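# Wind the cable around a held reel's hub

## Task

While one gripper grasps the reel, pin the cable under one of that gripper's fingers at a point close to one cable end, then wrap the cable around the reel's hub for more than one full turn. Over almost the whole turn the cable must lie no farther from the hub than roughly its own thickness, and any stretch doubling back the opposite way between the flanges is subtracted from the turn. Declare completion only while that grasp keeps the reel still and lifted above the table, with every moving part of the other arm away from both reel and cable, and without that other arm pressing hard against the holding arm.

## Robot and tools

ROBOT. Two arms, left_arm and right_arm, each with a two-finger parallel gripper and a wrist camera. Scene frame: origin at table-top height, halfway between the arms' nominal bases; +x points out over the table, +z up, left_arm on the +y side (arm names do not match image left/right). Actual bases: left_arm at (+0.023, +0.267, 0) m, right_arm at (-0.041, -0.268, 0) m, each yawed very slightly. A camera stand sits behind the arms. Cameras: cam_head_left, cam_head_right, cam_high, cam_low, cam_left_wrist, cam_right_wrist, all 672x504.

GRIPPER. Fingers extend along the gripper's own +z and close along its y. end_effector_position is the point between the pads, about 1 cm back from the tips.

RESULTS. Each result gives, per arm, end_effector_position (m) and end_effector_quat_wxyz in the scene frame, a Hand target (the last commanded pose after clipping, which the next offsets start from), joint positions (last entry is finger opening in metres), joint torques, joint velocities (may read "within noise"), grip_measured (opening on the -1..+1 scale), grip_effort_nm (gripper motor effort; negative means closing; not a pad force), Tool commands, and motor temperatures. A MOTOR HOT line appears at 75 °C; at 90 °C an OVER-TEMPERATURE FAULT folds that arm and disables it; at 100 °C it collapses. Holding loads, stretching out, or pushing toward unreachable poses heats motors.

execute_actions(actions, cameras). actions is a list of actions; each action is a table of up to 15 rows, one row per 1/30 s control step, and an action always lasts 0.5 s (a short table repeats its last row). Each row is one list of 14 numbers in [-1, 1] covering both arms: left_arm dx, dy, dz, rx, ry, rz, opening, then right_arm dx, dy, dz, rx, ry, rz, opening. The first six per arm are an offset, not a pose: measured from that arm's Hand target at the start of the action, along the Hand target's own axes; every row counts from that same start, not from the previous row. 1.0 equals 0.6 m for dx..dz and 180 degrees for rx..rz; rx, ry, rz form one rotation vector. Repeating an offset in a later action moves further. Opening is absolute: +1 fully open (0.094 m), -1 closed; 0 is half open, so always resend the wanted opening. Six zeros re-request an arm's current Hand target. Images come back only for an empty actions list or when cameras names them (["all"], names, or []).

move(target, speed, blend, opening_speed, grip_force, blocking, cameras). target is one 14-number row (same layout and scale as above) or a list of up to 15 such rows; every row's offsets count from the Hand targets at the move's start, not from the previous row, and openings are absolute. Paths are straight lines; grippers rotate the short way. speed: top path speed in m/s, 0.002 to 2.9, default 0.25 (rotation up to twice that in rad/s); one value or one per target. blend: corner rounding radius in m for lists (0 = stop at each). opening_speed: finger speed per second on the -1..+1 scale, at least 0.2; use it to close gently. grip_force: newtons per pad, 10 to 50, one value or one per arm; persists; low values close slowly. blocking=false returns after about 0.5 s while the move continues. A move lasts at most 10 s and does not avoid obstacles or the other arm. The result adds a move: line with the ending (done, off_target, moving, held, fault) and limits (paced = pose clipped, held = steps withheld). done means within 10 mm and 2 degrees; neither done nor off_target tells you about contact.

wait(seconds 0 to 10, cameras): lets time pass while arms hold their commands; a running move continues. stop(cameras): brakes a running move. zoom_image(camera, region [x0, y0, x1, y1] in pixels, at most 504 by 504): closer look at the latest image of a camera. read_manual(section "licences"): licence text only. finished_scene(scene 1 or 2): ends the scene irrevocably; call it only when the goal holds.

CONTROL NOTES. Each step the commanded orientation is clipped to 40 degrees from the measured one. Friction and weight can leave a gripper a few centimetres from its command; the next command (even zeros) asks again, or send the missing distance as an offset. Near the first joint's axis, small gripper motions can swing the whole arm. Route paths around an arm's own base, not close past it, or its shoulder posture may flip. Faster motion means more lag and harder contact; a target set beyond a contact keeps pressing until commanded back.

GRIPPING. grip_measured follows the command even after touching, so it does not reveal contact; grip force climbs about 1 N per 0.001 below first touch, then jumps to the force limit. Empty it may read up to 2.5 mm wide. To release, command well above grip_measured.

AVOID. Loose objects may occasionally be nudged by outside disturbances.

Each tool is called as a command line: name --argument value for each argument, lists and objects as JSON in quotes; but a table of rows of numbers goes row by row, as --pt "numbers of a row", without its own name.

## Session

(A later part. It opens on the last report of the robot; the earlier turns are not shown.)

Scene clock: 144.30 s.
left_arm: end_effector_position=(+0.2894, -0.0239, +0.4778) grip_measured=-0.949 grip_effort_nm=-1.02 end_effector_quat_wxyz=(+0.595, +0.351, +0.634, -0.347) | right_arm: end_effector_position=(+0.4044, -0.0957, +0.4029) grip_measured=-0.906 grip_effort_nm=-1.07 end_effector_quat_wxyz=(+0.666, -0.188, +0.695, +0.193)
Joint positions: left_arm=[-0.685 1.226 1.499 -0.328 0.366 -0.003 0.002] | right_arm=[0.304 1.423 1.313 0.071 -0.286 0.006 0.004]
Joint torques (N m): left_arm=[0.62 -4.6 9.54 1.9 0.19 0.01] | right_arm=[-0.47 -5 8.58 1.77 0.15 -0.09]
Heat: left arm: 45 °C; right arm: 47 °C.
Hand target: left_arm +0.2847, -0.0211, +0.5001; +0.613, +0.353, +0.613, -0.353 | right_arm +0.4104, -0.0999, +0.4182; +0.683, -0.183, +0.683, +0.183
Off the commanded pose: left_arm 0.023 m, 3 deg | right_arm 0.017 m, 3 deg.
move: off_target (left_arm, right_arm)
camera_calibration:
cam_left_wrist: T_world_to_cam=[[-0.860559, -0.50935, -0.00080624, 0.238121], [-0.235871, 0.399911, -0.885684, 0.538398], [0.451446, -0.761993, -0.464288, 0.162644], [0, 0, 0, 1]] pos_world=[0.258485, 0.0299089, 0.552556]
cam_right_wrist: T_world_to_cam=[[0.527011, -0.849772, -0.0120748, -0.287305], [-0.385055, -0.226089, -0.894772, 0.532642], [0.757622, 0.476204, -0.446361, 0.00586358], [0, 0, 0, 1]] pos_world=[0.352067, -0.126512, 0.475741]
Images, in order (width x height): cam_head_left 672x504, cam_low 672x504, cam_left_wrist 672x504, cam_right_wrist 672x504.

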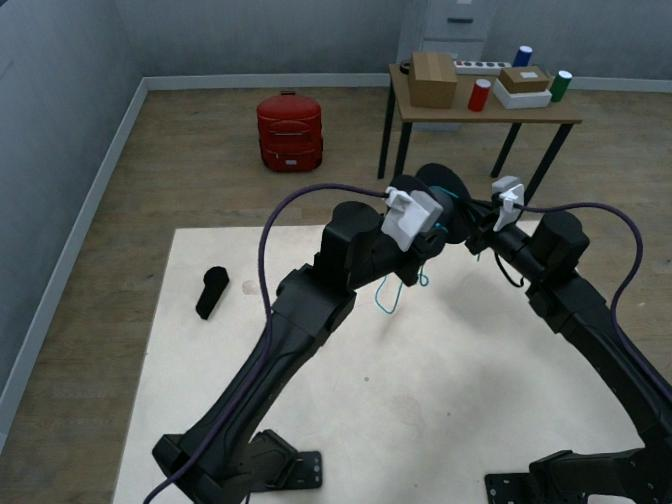

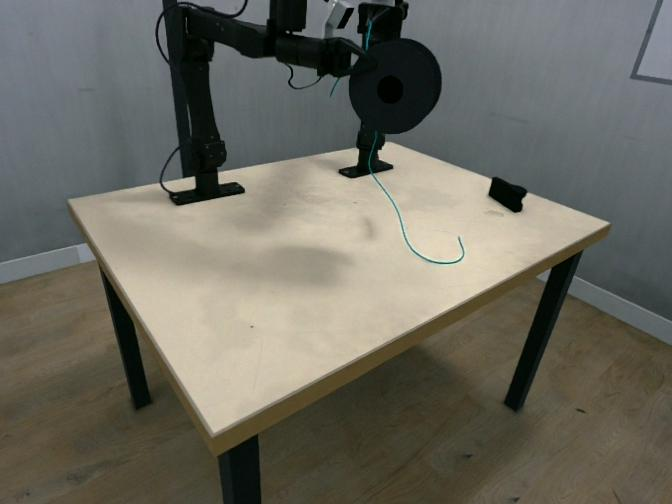

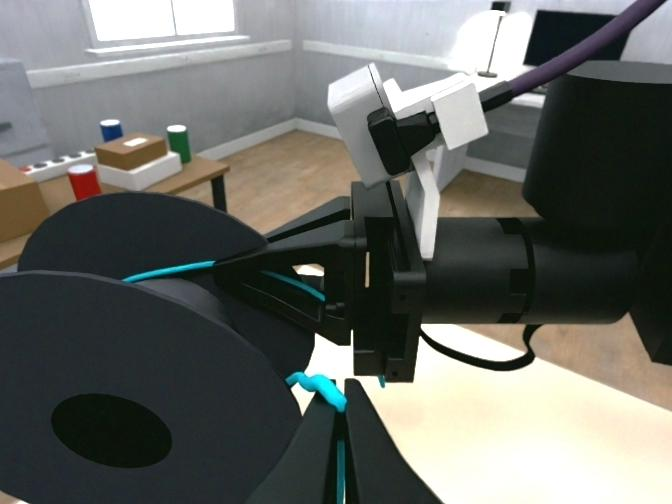

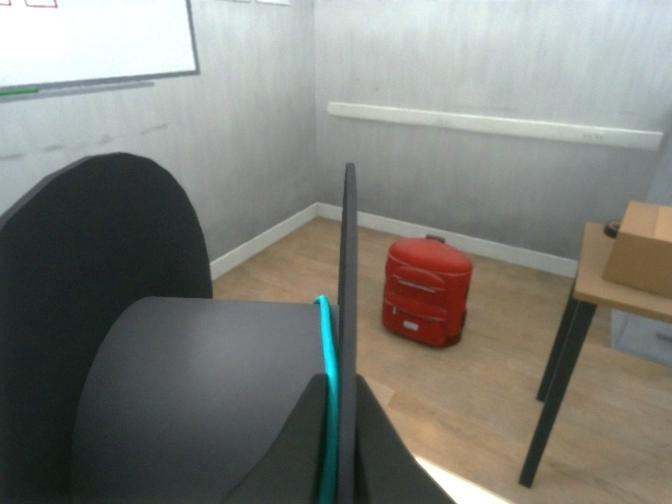

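move --pt "-0.04 0.08 0.0 0 0 0 -1 0 0 0 0 0 0 -1" --pt "-0.03 0.162 0.13 0 0 0 -1 0 0 0 0 0 0 -1" --speed 0.13 --blend '[0.02,0]' --cameras '["cam_left_wrist","cam_low","cam_head_left","cam_right_wrist"]'

Scene clock: 146.20 s.
left_arm: end_effector_position=(+0.4051, -0.0415, +0.5055) grip_measured=-0.949 grip_effort_nm=-1.02 end_effector_quat_wxyz=(+0.598, +0.352, +0.626, -0.355) | right_arm: end_effector_position=(+0.4076, -0.0972, +0.4015) grip_measured=-0.906 grip_effort_nm=-1.07 end_effector_quat_wxyz=(+0.666, -0.185, +0.698, +0.187)
Joint positions: left_arm=[-0.501 1.662 1.975 -0.351 0.564 -0.003 0.002] | right_arm=[0.304 1.431 1.32 0.065 -0.272 0.002 0.004]
Joint torques (N m): left_arm=[0.73 -7.72 8.84 1.85 0.04 0.01] | right_arm=[-0.57 -5.61 8.03 1.82 0 -0.05]
Heat: left arm: 45 °C; right arm: 47 °C.
Hand target: left_arm +0.4078, -0.0398, +0.5182; +0.613, +0.353, +0.612, -0.353 | right_arm +0.4105, -0.1000, +0.4183; +0.683, -0.183, +0.683, +0.183
Off the commanded pose: left_arm 0.013 m, 2 deg | right_arm 0.017 m, 3 deg.
move: off_target (left_arm, right_arm)
camera_calibration:
cam_left_wrist: T_world_to_cam=[[-0.86753, -0.497385, -0.000188429, 0.331788], [-0.222354, 0.388164, -0.894364, 0.59566], [0.444917, -0.775846, -0.447339, 0.10338], [0, 0, 0, 1]] pos_world=[0.374287, 0.0140196, 0.579046]
cam_right_wrist: T_world_to_cam=[[0.51572, -0.856712, -0.008819, -0.287661], [-0.3914, -0.226432, -0.891928, 0.533717], [0.762128, 0.463437, -0.452092, 0.0026981], [0, 0, 0, 1]] pos_world=[0.355193, -0.126842, 0.47472]
Images, in order (width x height): cam_head_left 672x504, cam_low 672x504, cam_left_wrist 672x504, cam_right_wrist 672x504.

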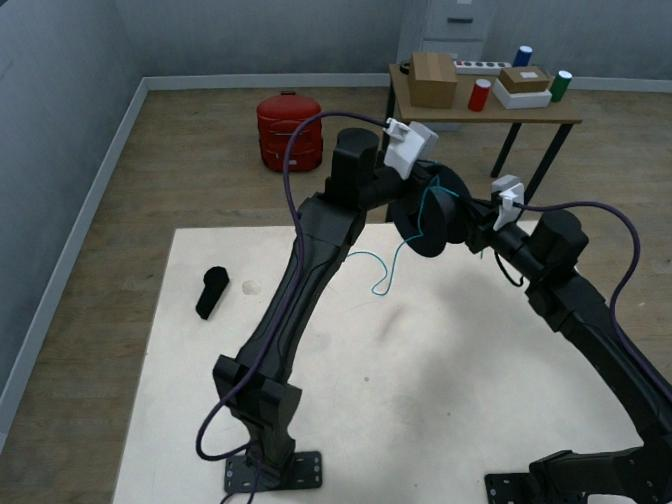

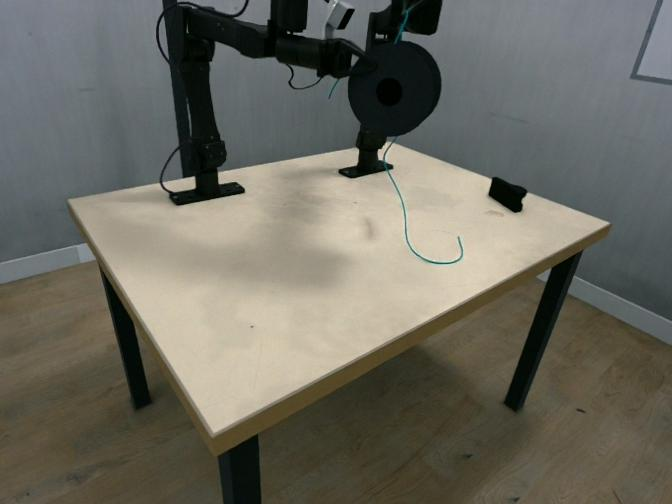

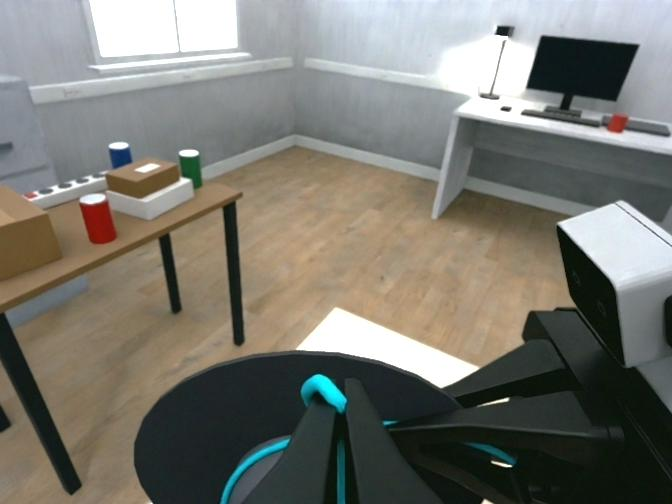

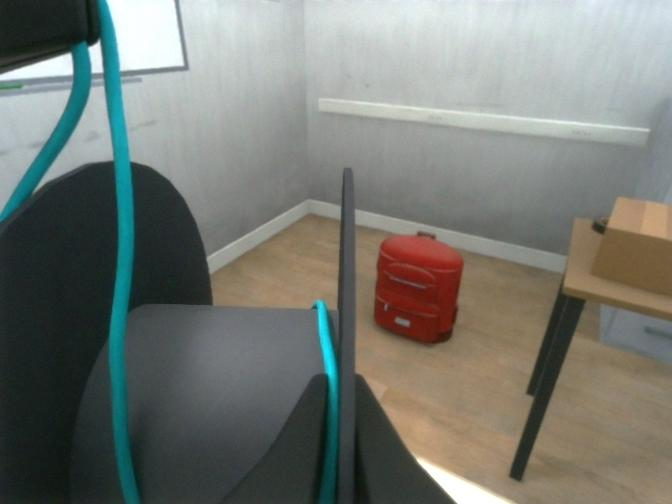

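move --pt "-0.02 0.102 -0.057 0 0 0 -1 0 0.067 -0.115 0 0 0 -1" --pt "0.113 0.252 -0.057 0 0 0 -1 0 0.067 -0.115 0 0 0 -1" --pt "0.263 0.252 -0.057 0 0 0 -1 0 0.067 -0.115 0 0 0 -1" --speed 0.13 --blend '[0.03,0.03,0]' --cameras '["cam_left_wrist","cam_low","cam_head_left","cam_right_wrist"]'

Scene clock: 149.97 s.
left_arm: end_effector_position=(+0.4372, +0.0147, +0.3734) grip_measured=-0.949 grip_effort_nm=-1.02 end_effector_quat_wxyz=(+0.557, +0.471, +0.522, -0.442) | right_arm: end_effector_position=(+0.3440, -0.0922, +0.3844) grip_measured=-0.906 grip_effort_nm=-1.07 end_effector_quat_wxyz=(+0.648, -0.185, +0.717, +0.177)
Joint positions: left_arm=[-0.21 1.757 1.48 0.312 1.212 0.031 0.002] | right_arm=[0.402 1.207 1.14 -0.031 -0.16 -0.003 0.004]
Joint torques (N m): left_arm=[10.8 -8.95 5.08 1.17 -2.25 -0.22] | right_arm=[-1.05 -8.34 6.37 1.94 -0.21 -0.01]
Heat: left arm: 46 °C; right arm: 47 °C.
Hand target: left_arm +0.5217, +0.0655, +0.3604; +0.613, +0.353, +0.612, -0.353 | right_arm +0.3306, -0.0997, +0.4182; +0.683, -0.183, +0.683, +0.183
Off the commanded pose: left_arm 0.099 m, 21 deg | right_arm 0.037 m, 6 deg.
move: off_target (left_arm, right_arm)
camera_calibration:
cam_left_wrist: T_world_to_cam=[[-0.982831, -0.16289, -0.0866578, 0.465319], [0.0114622, 0.414863, -0.909812, 0.365972], [0.18415, -0.895185, -0.405873, 0.173918], [0, 0, 0, 1]] pos_world=[0.421108, 0.079656, 0.443878]
cam_right_wrist: T_world_to_cam=[[0.503263, -0.864092, -0.0084897, -0.247298], [-0.434698, -0.244661, -0.866706, 0.498222], [0.746836, 0.439871, -0.498748, 0.0620917], [0, 0, 0, 1]] pos_world=[0.29466, -0.119105, 0.46068]
Images, in order (width x height): cam_head_left 672x504, cam_low 672x504, cam_left_wrist 672x504, cam_right_wrist 672x504.

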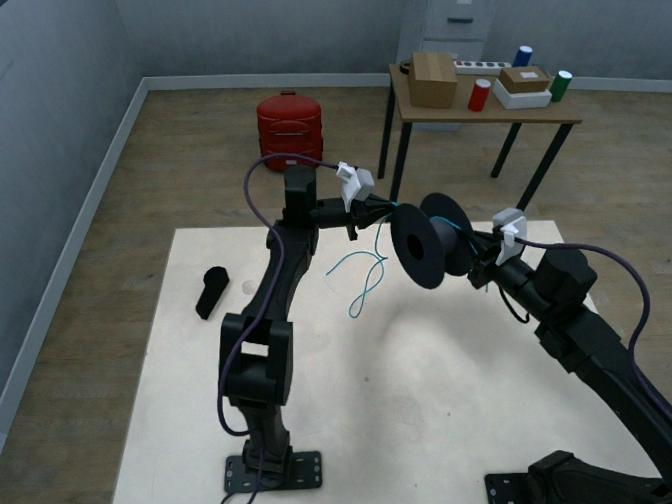

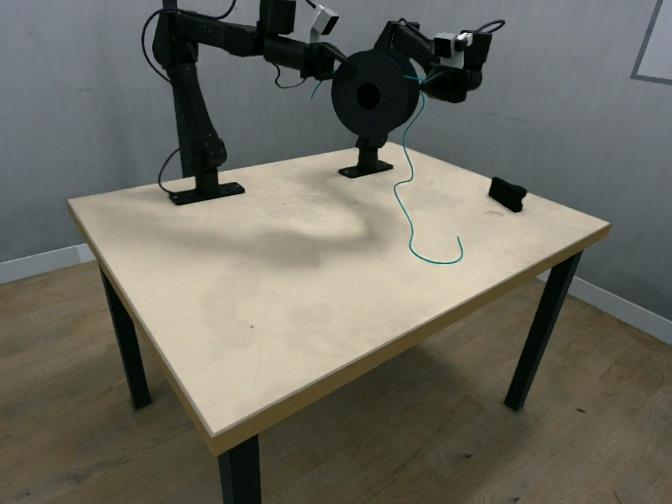

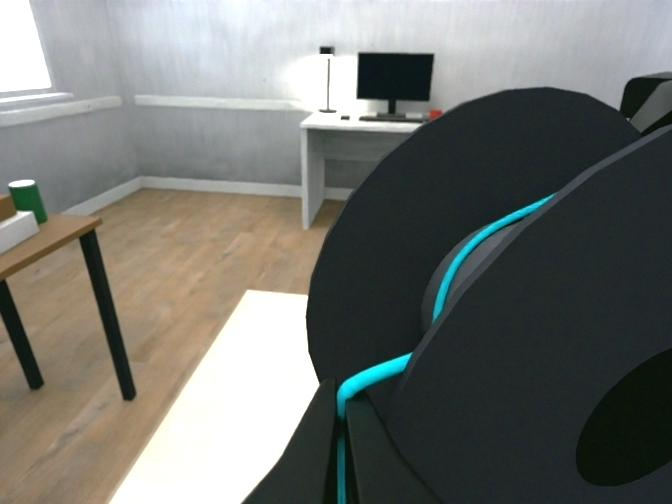

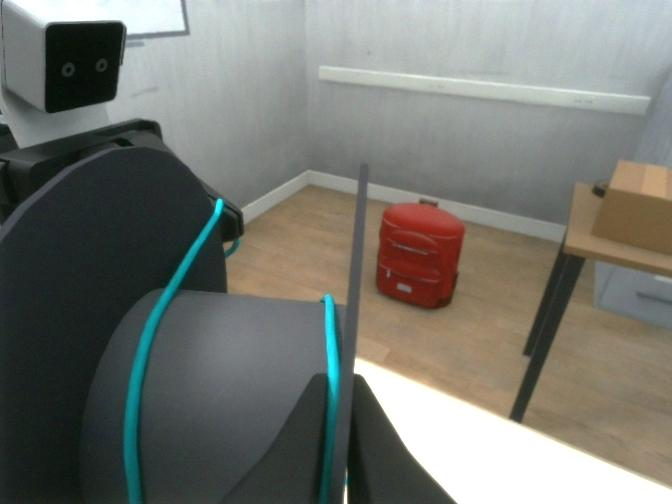

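move --pt "-0.02 -0.15 0 0 0 0 -1 0 0 0 0 0 0 -1" --pt "-0.02 -0.15 0 0 0 0 -0.75 0 0 0 0 0 0 -1" --pt "-0.11 -0.12 0 0 0 0 -0.75 0 0 0 0 0 0 -1" --pt "-0.11 0.04 0 0 0 0 -0.75 0 0 0 0 0 0 -1" --speed 0.1 --cameras '["cam_left_wrist","cam_low","cam_head_left","cam_right_wrist"]'

Scene clock: 155.20 s.
left_arm: end_effector_position=(+0.5368, +0.0783, +0.4347) grip_measured=-0.752 grip_effort_nm=0.11 end_effector_quat_wxyz=(+0.624, +0.351, +0.607, -0.346) | right_arm: end_effector_position=(+0.3391, -0.0962, +0.3906) grip_measured=-0.906 grip_effort_nm=-1.07 end_effector_quat_wxyz=(+0.653, -0.185, +0.713, +0.176)
Joint positions: left_arm=[-0.099 1.908 1.915 0.023 0.95 -0.007 0.012] | right_arm=[0.395 1.186 1.14 -0.041 -0.165 -0.004 0.004]
Joint torques (N m): left_arm=[0.21 -9.58 8.7 1.2 0.12 0.02] | right_arm=[-0.55 -6.45 6.34 2.04 -0.16 0.01]
Heat: left arm: 45 °C; right arm: 46 °C.
Hand target: left_arm +0.5423, +0.0775, +0.4265; +0.613, +0.353, +0.612, -0.353 | right_arm +0.3306, -0.0997, +0.4183; +0.683, -0.183, +0.683, +0.183
Off the commanded pose: left_arm 0.010 m, 2 deg | right_arm 0.029 m, 5 deg.
move: off_target (right_arm); target 2's new opening was sent with left_arm's hand 0.020 m and 6 deg from that target
camera_calibration:
cam_left_wrist: T_world_to_cam=[[-0.858519, -0.51114, -0.0410062, 0.519597], [-0.173574, 0.36492, -0.914716, 0.499621], [0.482512, -0.778183, -0.402012, 0.0663654], [0, 0, 0, 1]] pos_world=[0.500783, 0.134909, 0.504998]
cam_right_wrist: T_world_to_cam=[[0.501545, -0.865117, -0.00499183, -0.249096], [-0.424879, -0.241286, -0.872501, 0.499736], [0.753611, 0.43972, -0.488586, 0.0643278], [0, 0, 0, 1]] pos_world=[0.288782, -0.123204, 0.466207]
Images, in order (width x height): cam_head_left 672x504, cam_low 672x504, cam_left_wrist 672x504, cam_right_wrist 672x504.

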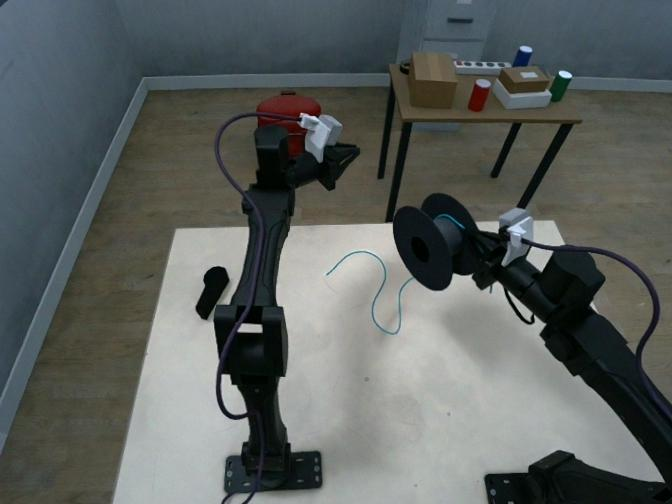

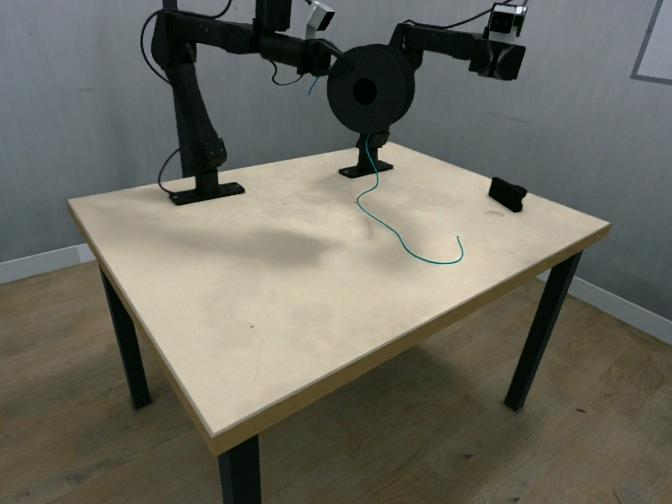

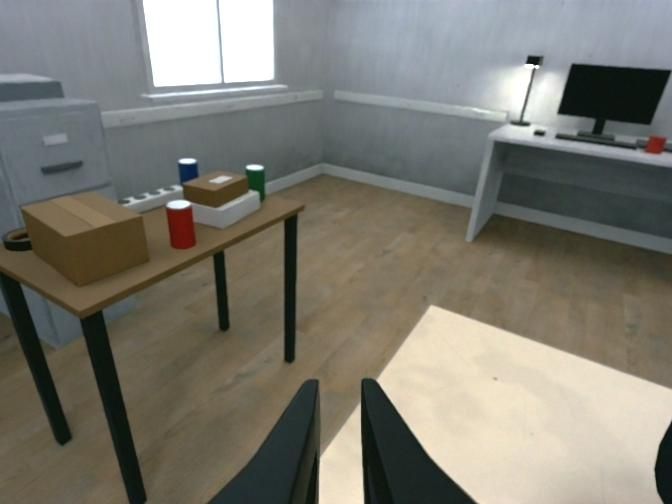

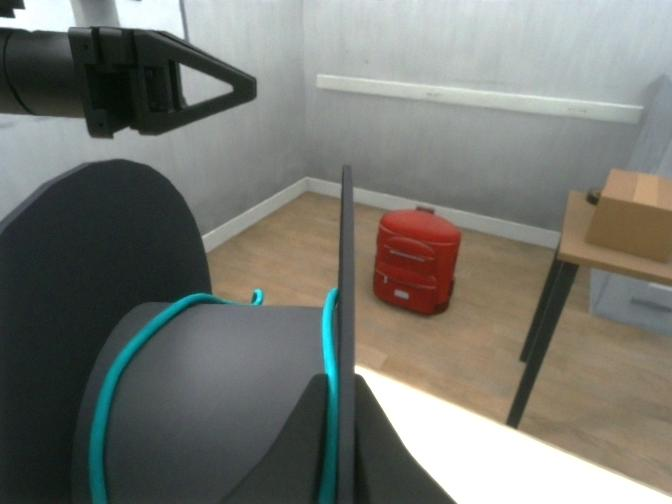

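move --target '[0.0,0.02,-0.3,0,0,0,0,0,-0.067,0.02,0.306,0,0,-1]' --speed 0.2 --cameras '["cam_low","cam_head_left","cam_right_wrist","cam_left_wrist"]'

zoom_image --camera "cam_low" --region '[300, 0, 500, 200]'

Scene clock: 158.70 s.
left_arm: end_effector_position=(+0.4742, +0.2425, +0.4196) grip_measured=-0.002 grip_effort_nm=0.15 end_effector_quat_wxyz=(+0.609, +0.341, +0.621, -0.356) | right_arm: end_effector_position=(+0.3621, -0.1289, +0.3952) grip_measured=-0.906 grip_effort_nm=-1.07 end_effector_quat_wxyz=(+0.672, +0.125, +0.708, -0.174)
Joint positions: left_arm=[0.329 1.732 1.661 0.049 1.377 -0.006 0.047] | right_arm=[0.771 1.493 1.355 0.051 1.154 0 0.004]
Joint torques (N m): left_arm=[0.28 -12.67 5.14 1.23 0.18 0.08] | right_arm=[0.49 -6.02 9.2 1.63 0.2 0.03]
Heat: left arm: 45 °C; right arm: 46 °C.
Hand target: left_arm +0.4625, +0.2392, +0.4263; +0.613, +0.353, +0.612, -0.353 | right_arm +0.3611, -0.1285, +0.4183; +0.690, +0.154, +0.690, -0.154
Off the commanded pose: left_arm 0.014 m, 2 deg | right_arm 0.023 m, 5 deg.
move: off_target (left_arm, right_arm)
camera_calibration:
cam_left_wrist: T_world_to_cam=[[-0.858931, -0.512074, 0.00417584, 0.530557], [-0.219347, 0.360531, -0.906589, 0.434351], [0.462735, -0.779614, -0.421993, 0.236426], [0, 0, 0, 1]] pos_world=[0.441583, 0.299408, 0.491333]
cam_right_wrist: T_world_to_cam=[[-0.402467, -0.911542, 0.0843255, -0.00277183], [-0.437585, 0.110655, -0.892342, 0.563446], [0.804077, -0.396038, -0.443412, -0.0802406], [0, 0, 0, 1]] pos_world=[0.30996, -0.0966528, 0.46744]
Images, in order (width x height): cam_head_left 672x504, cam_low 672x504, cam_left_wrist 672x504, cam_right_wrist 672x504.

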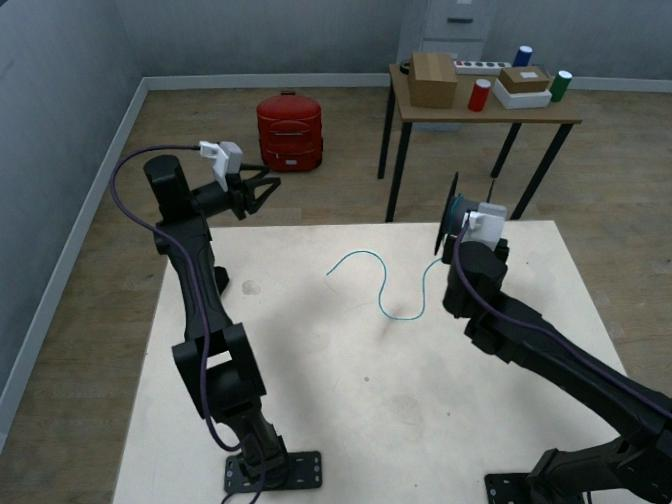

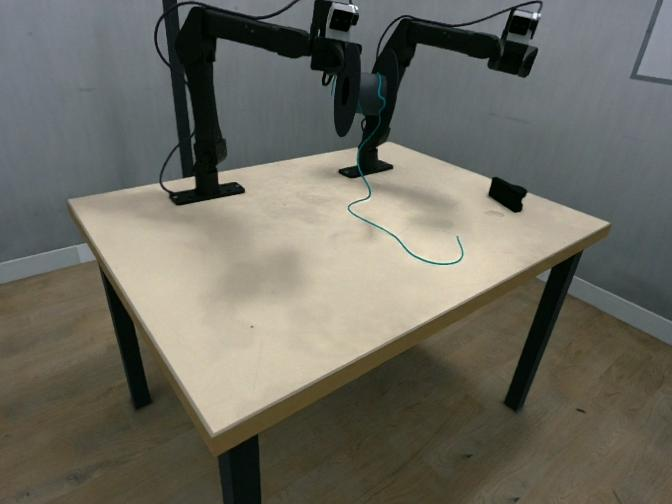

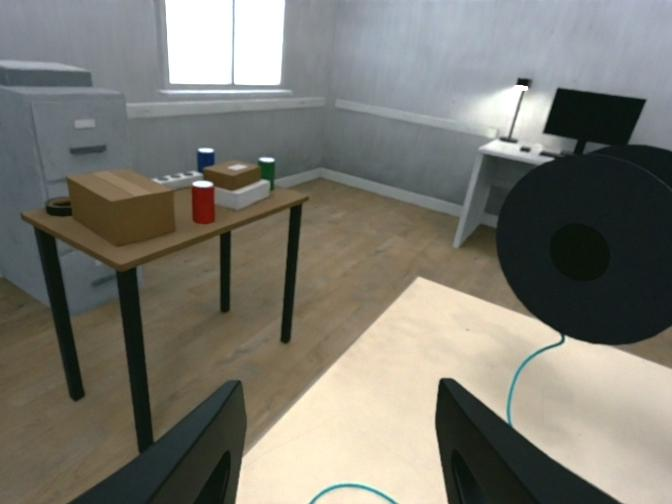

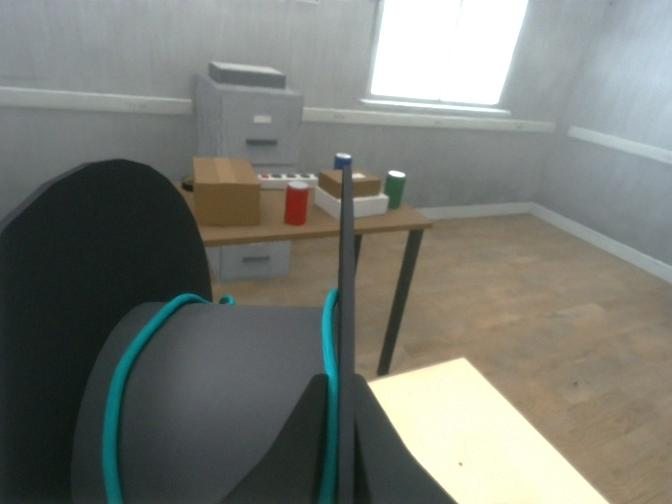

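Scaled by 2.520 from the camera's 672x504 image, which has a finer 960x720 frame.

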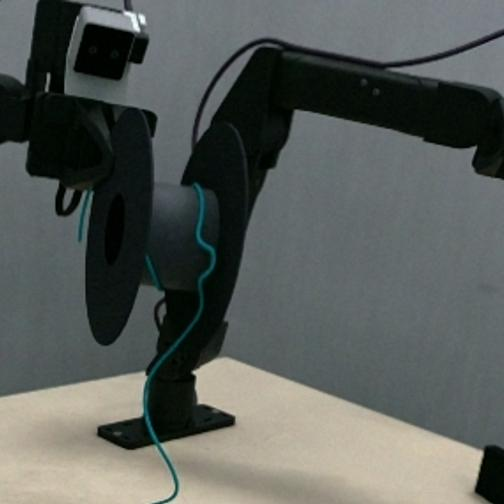

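finished_scene --scene 2

The scene is finished: the task was done.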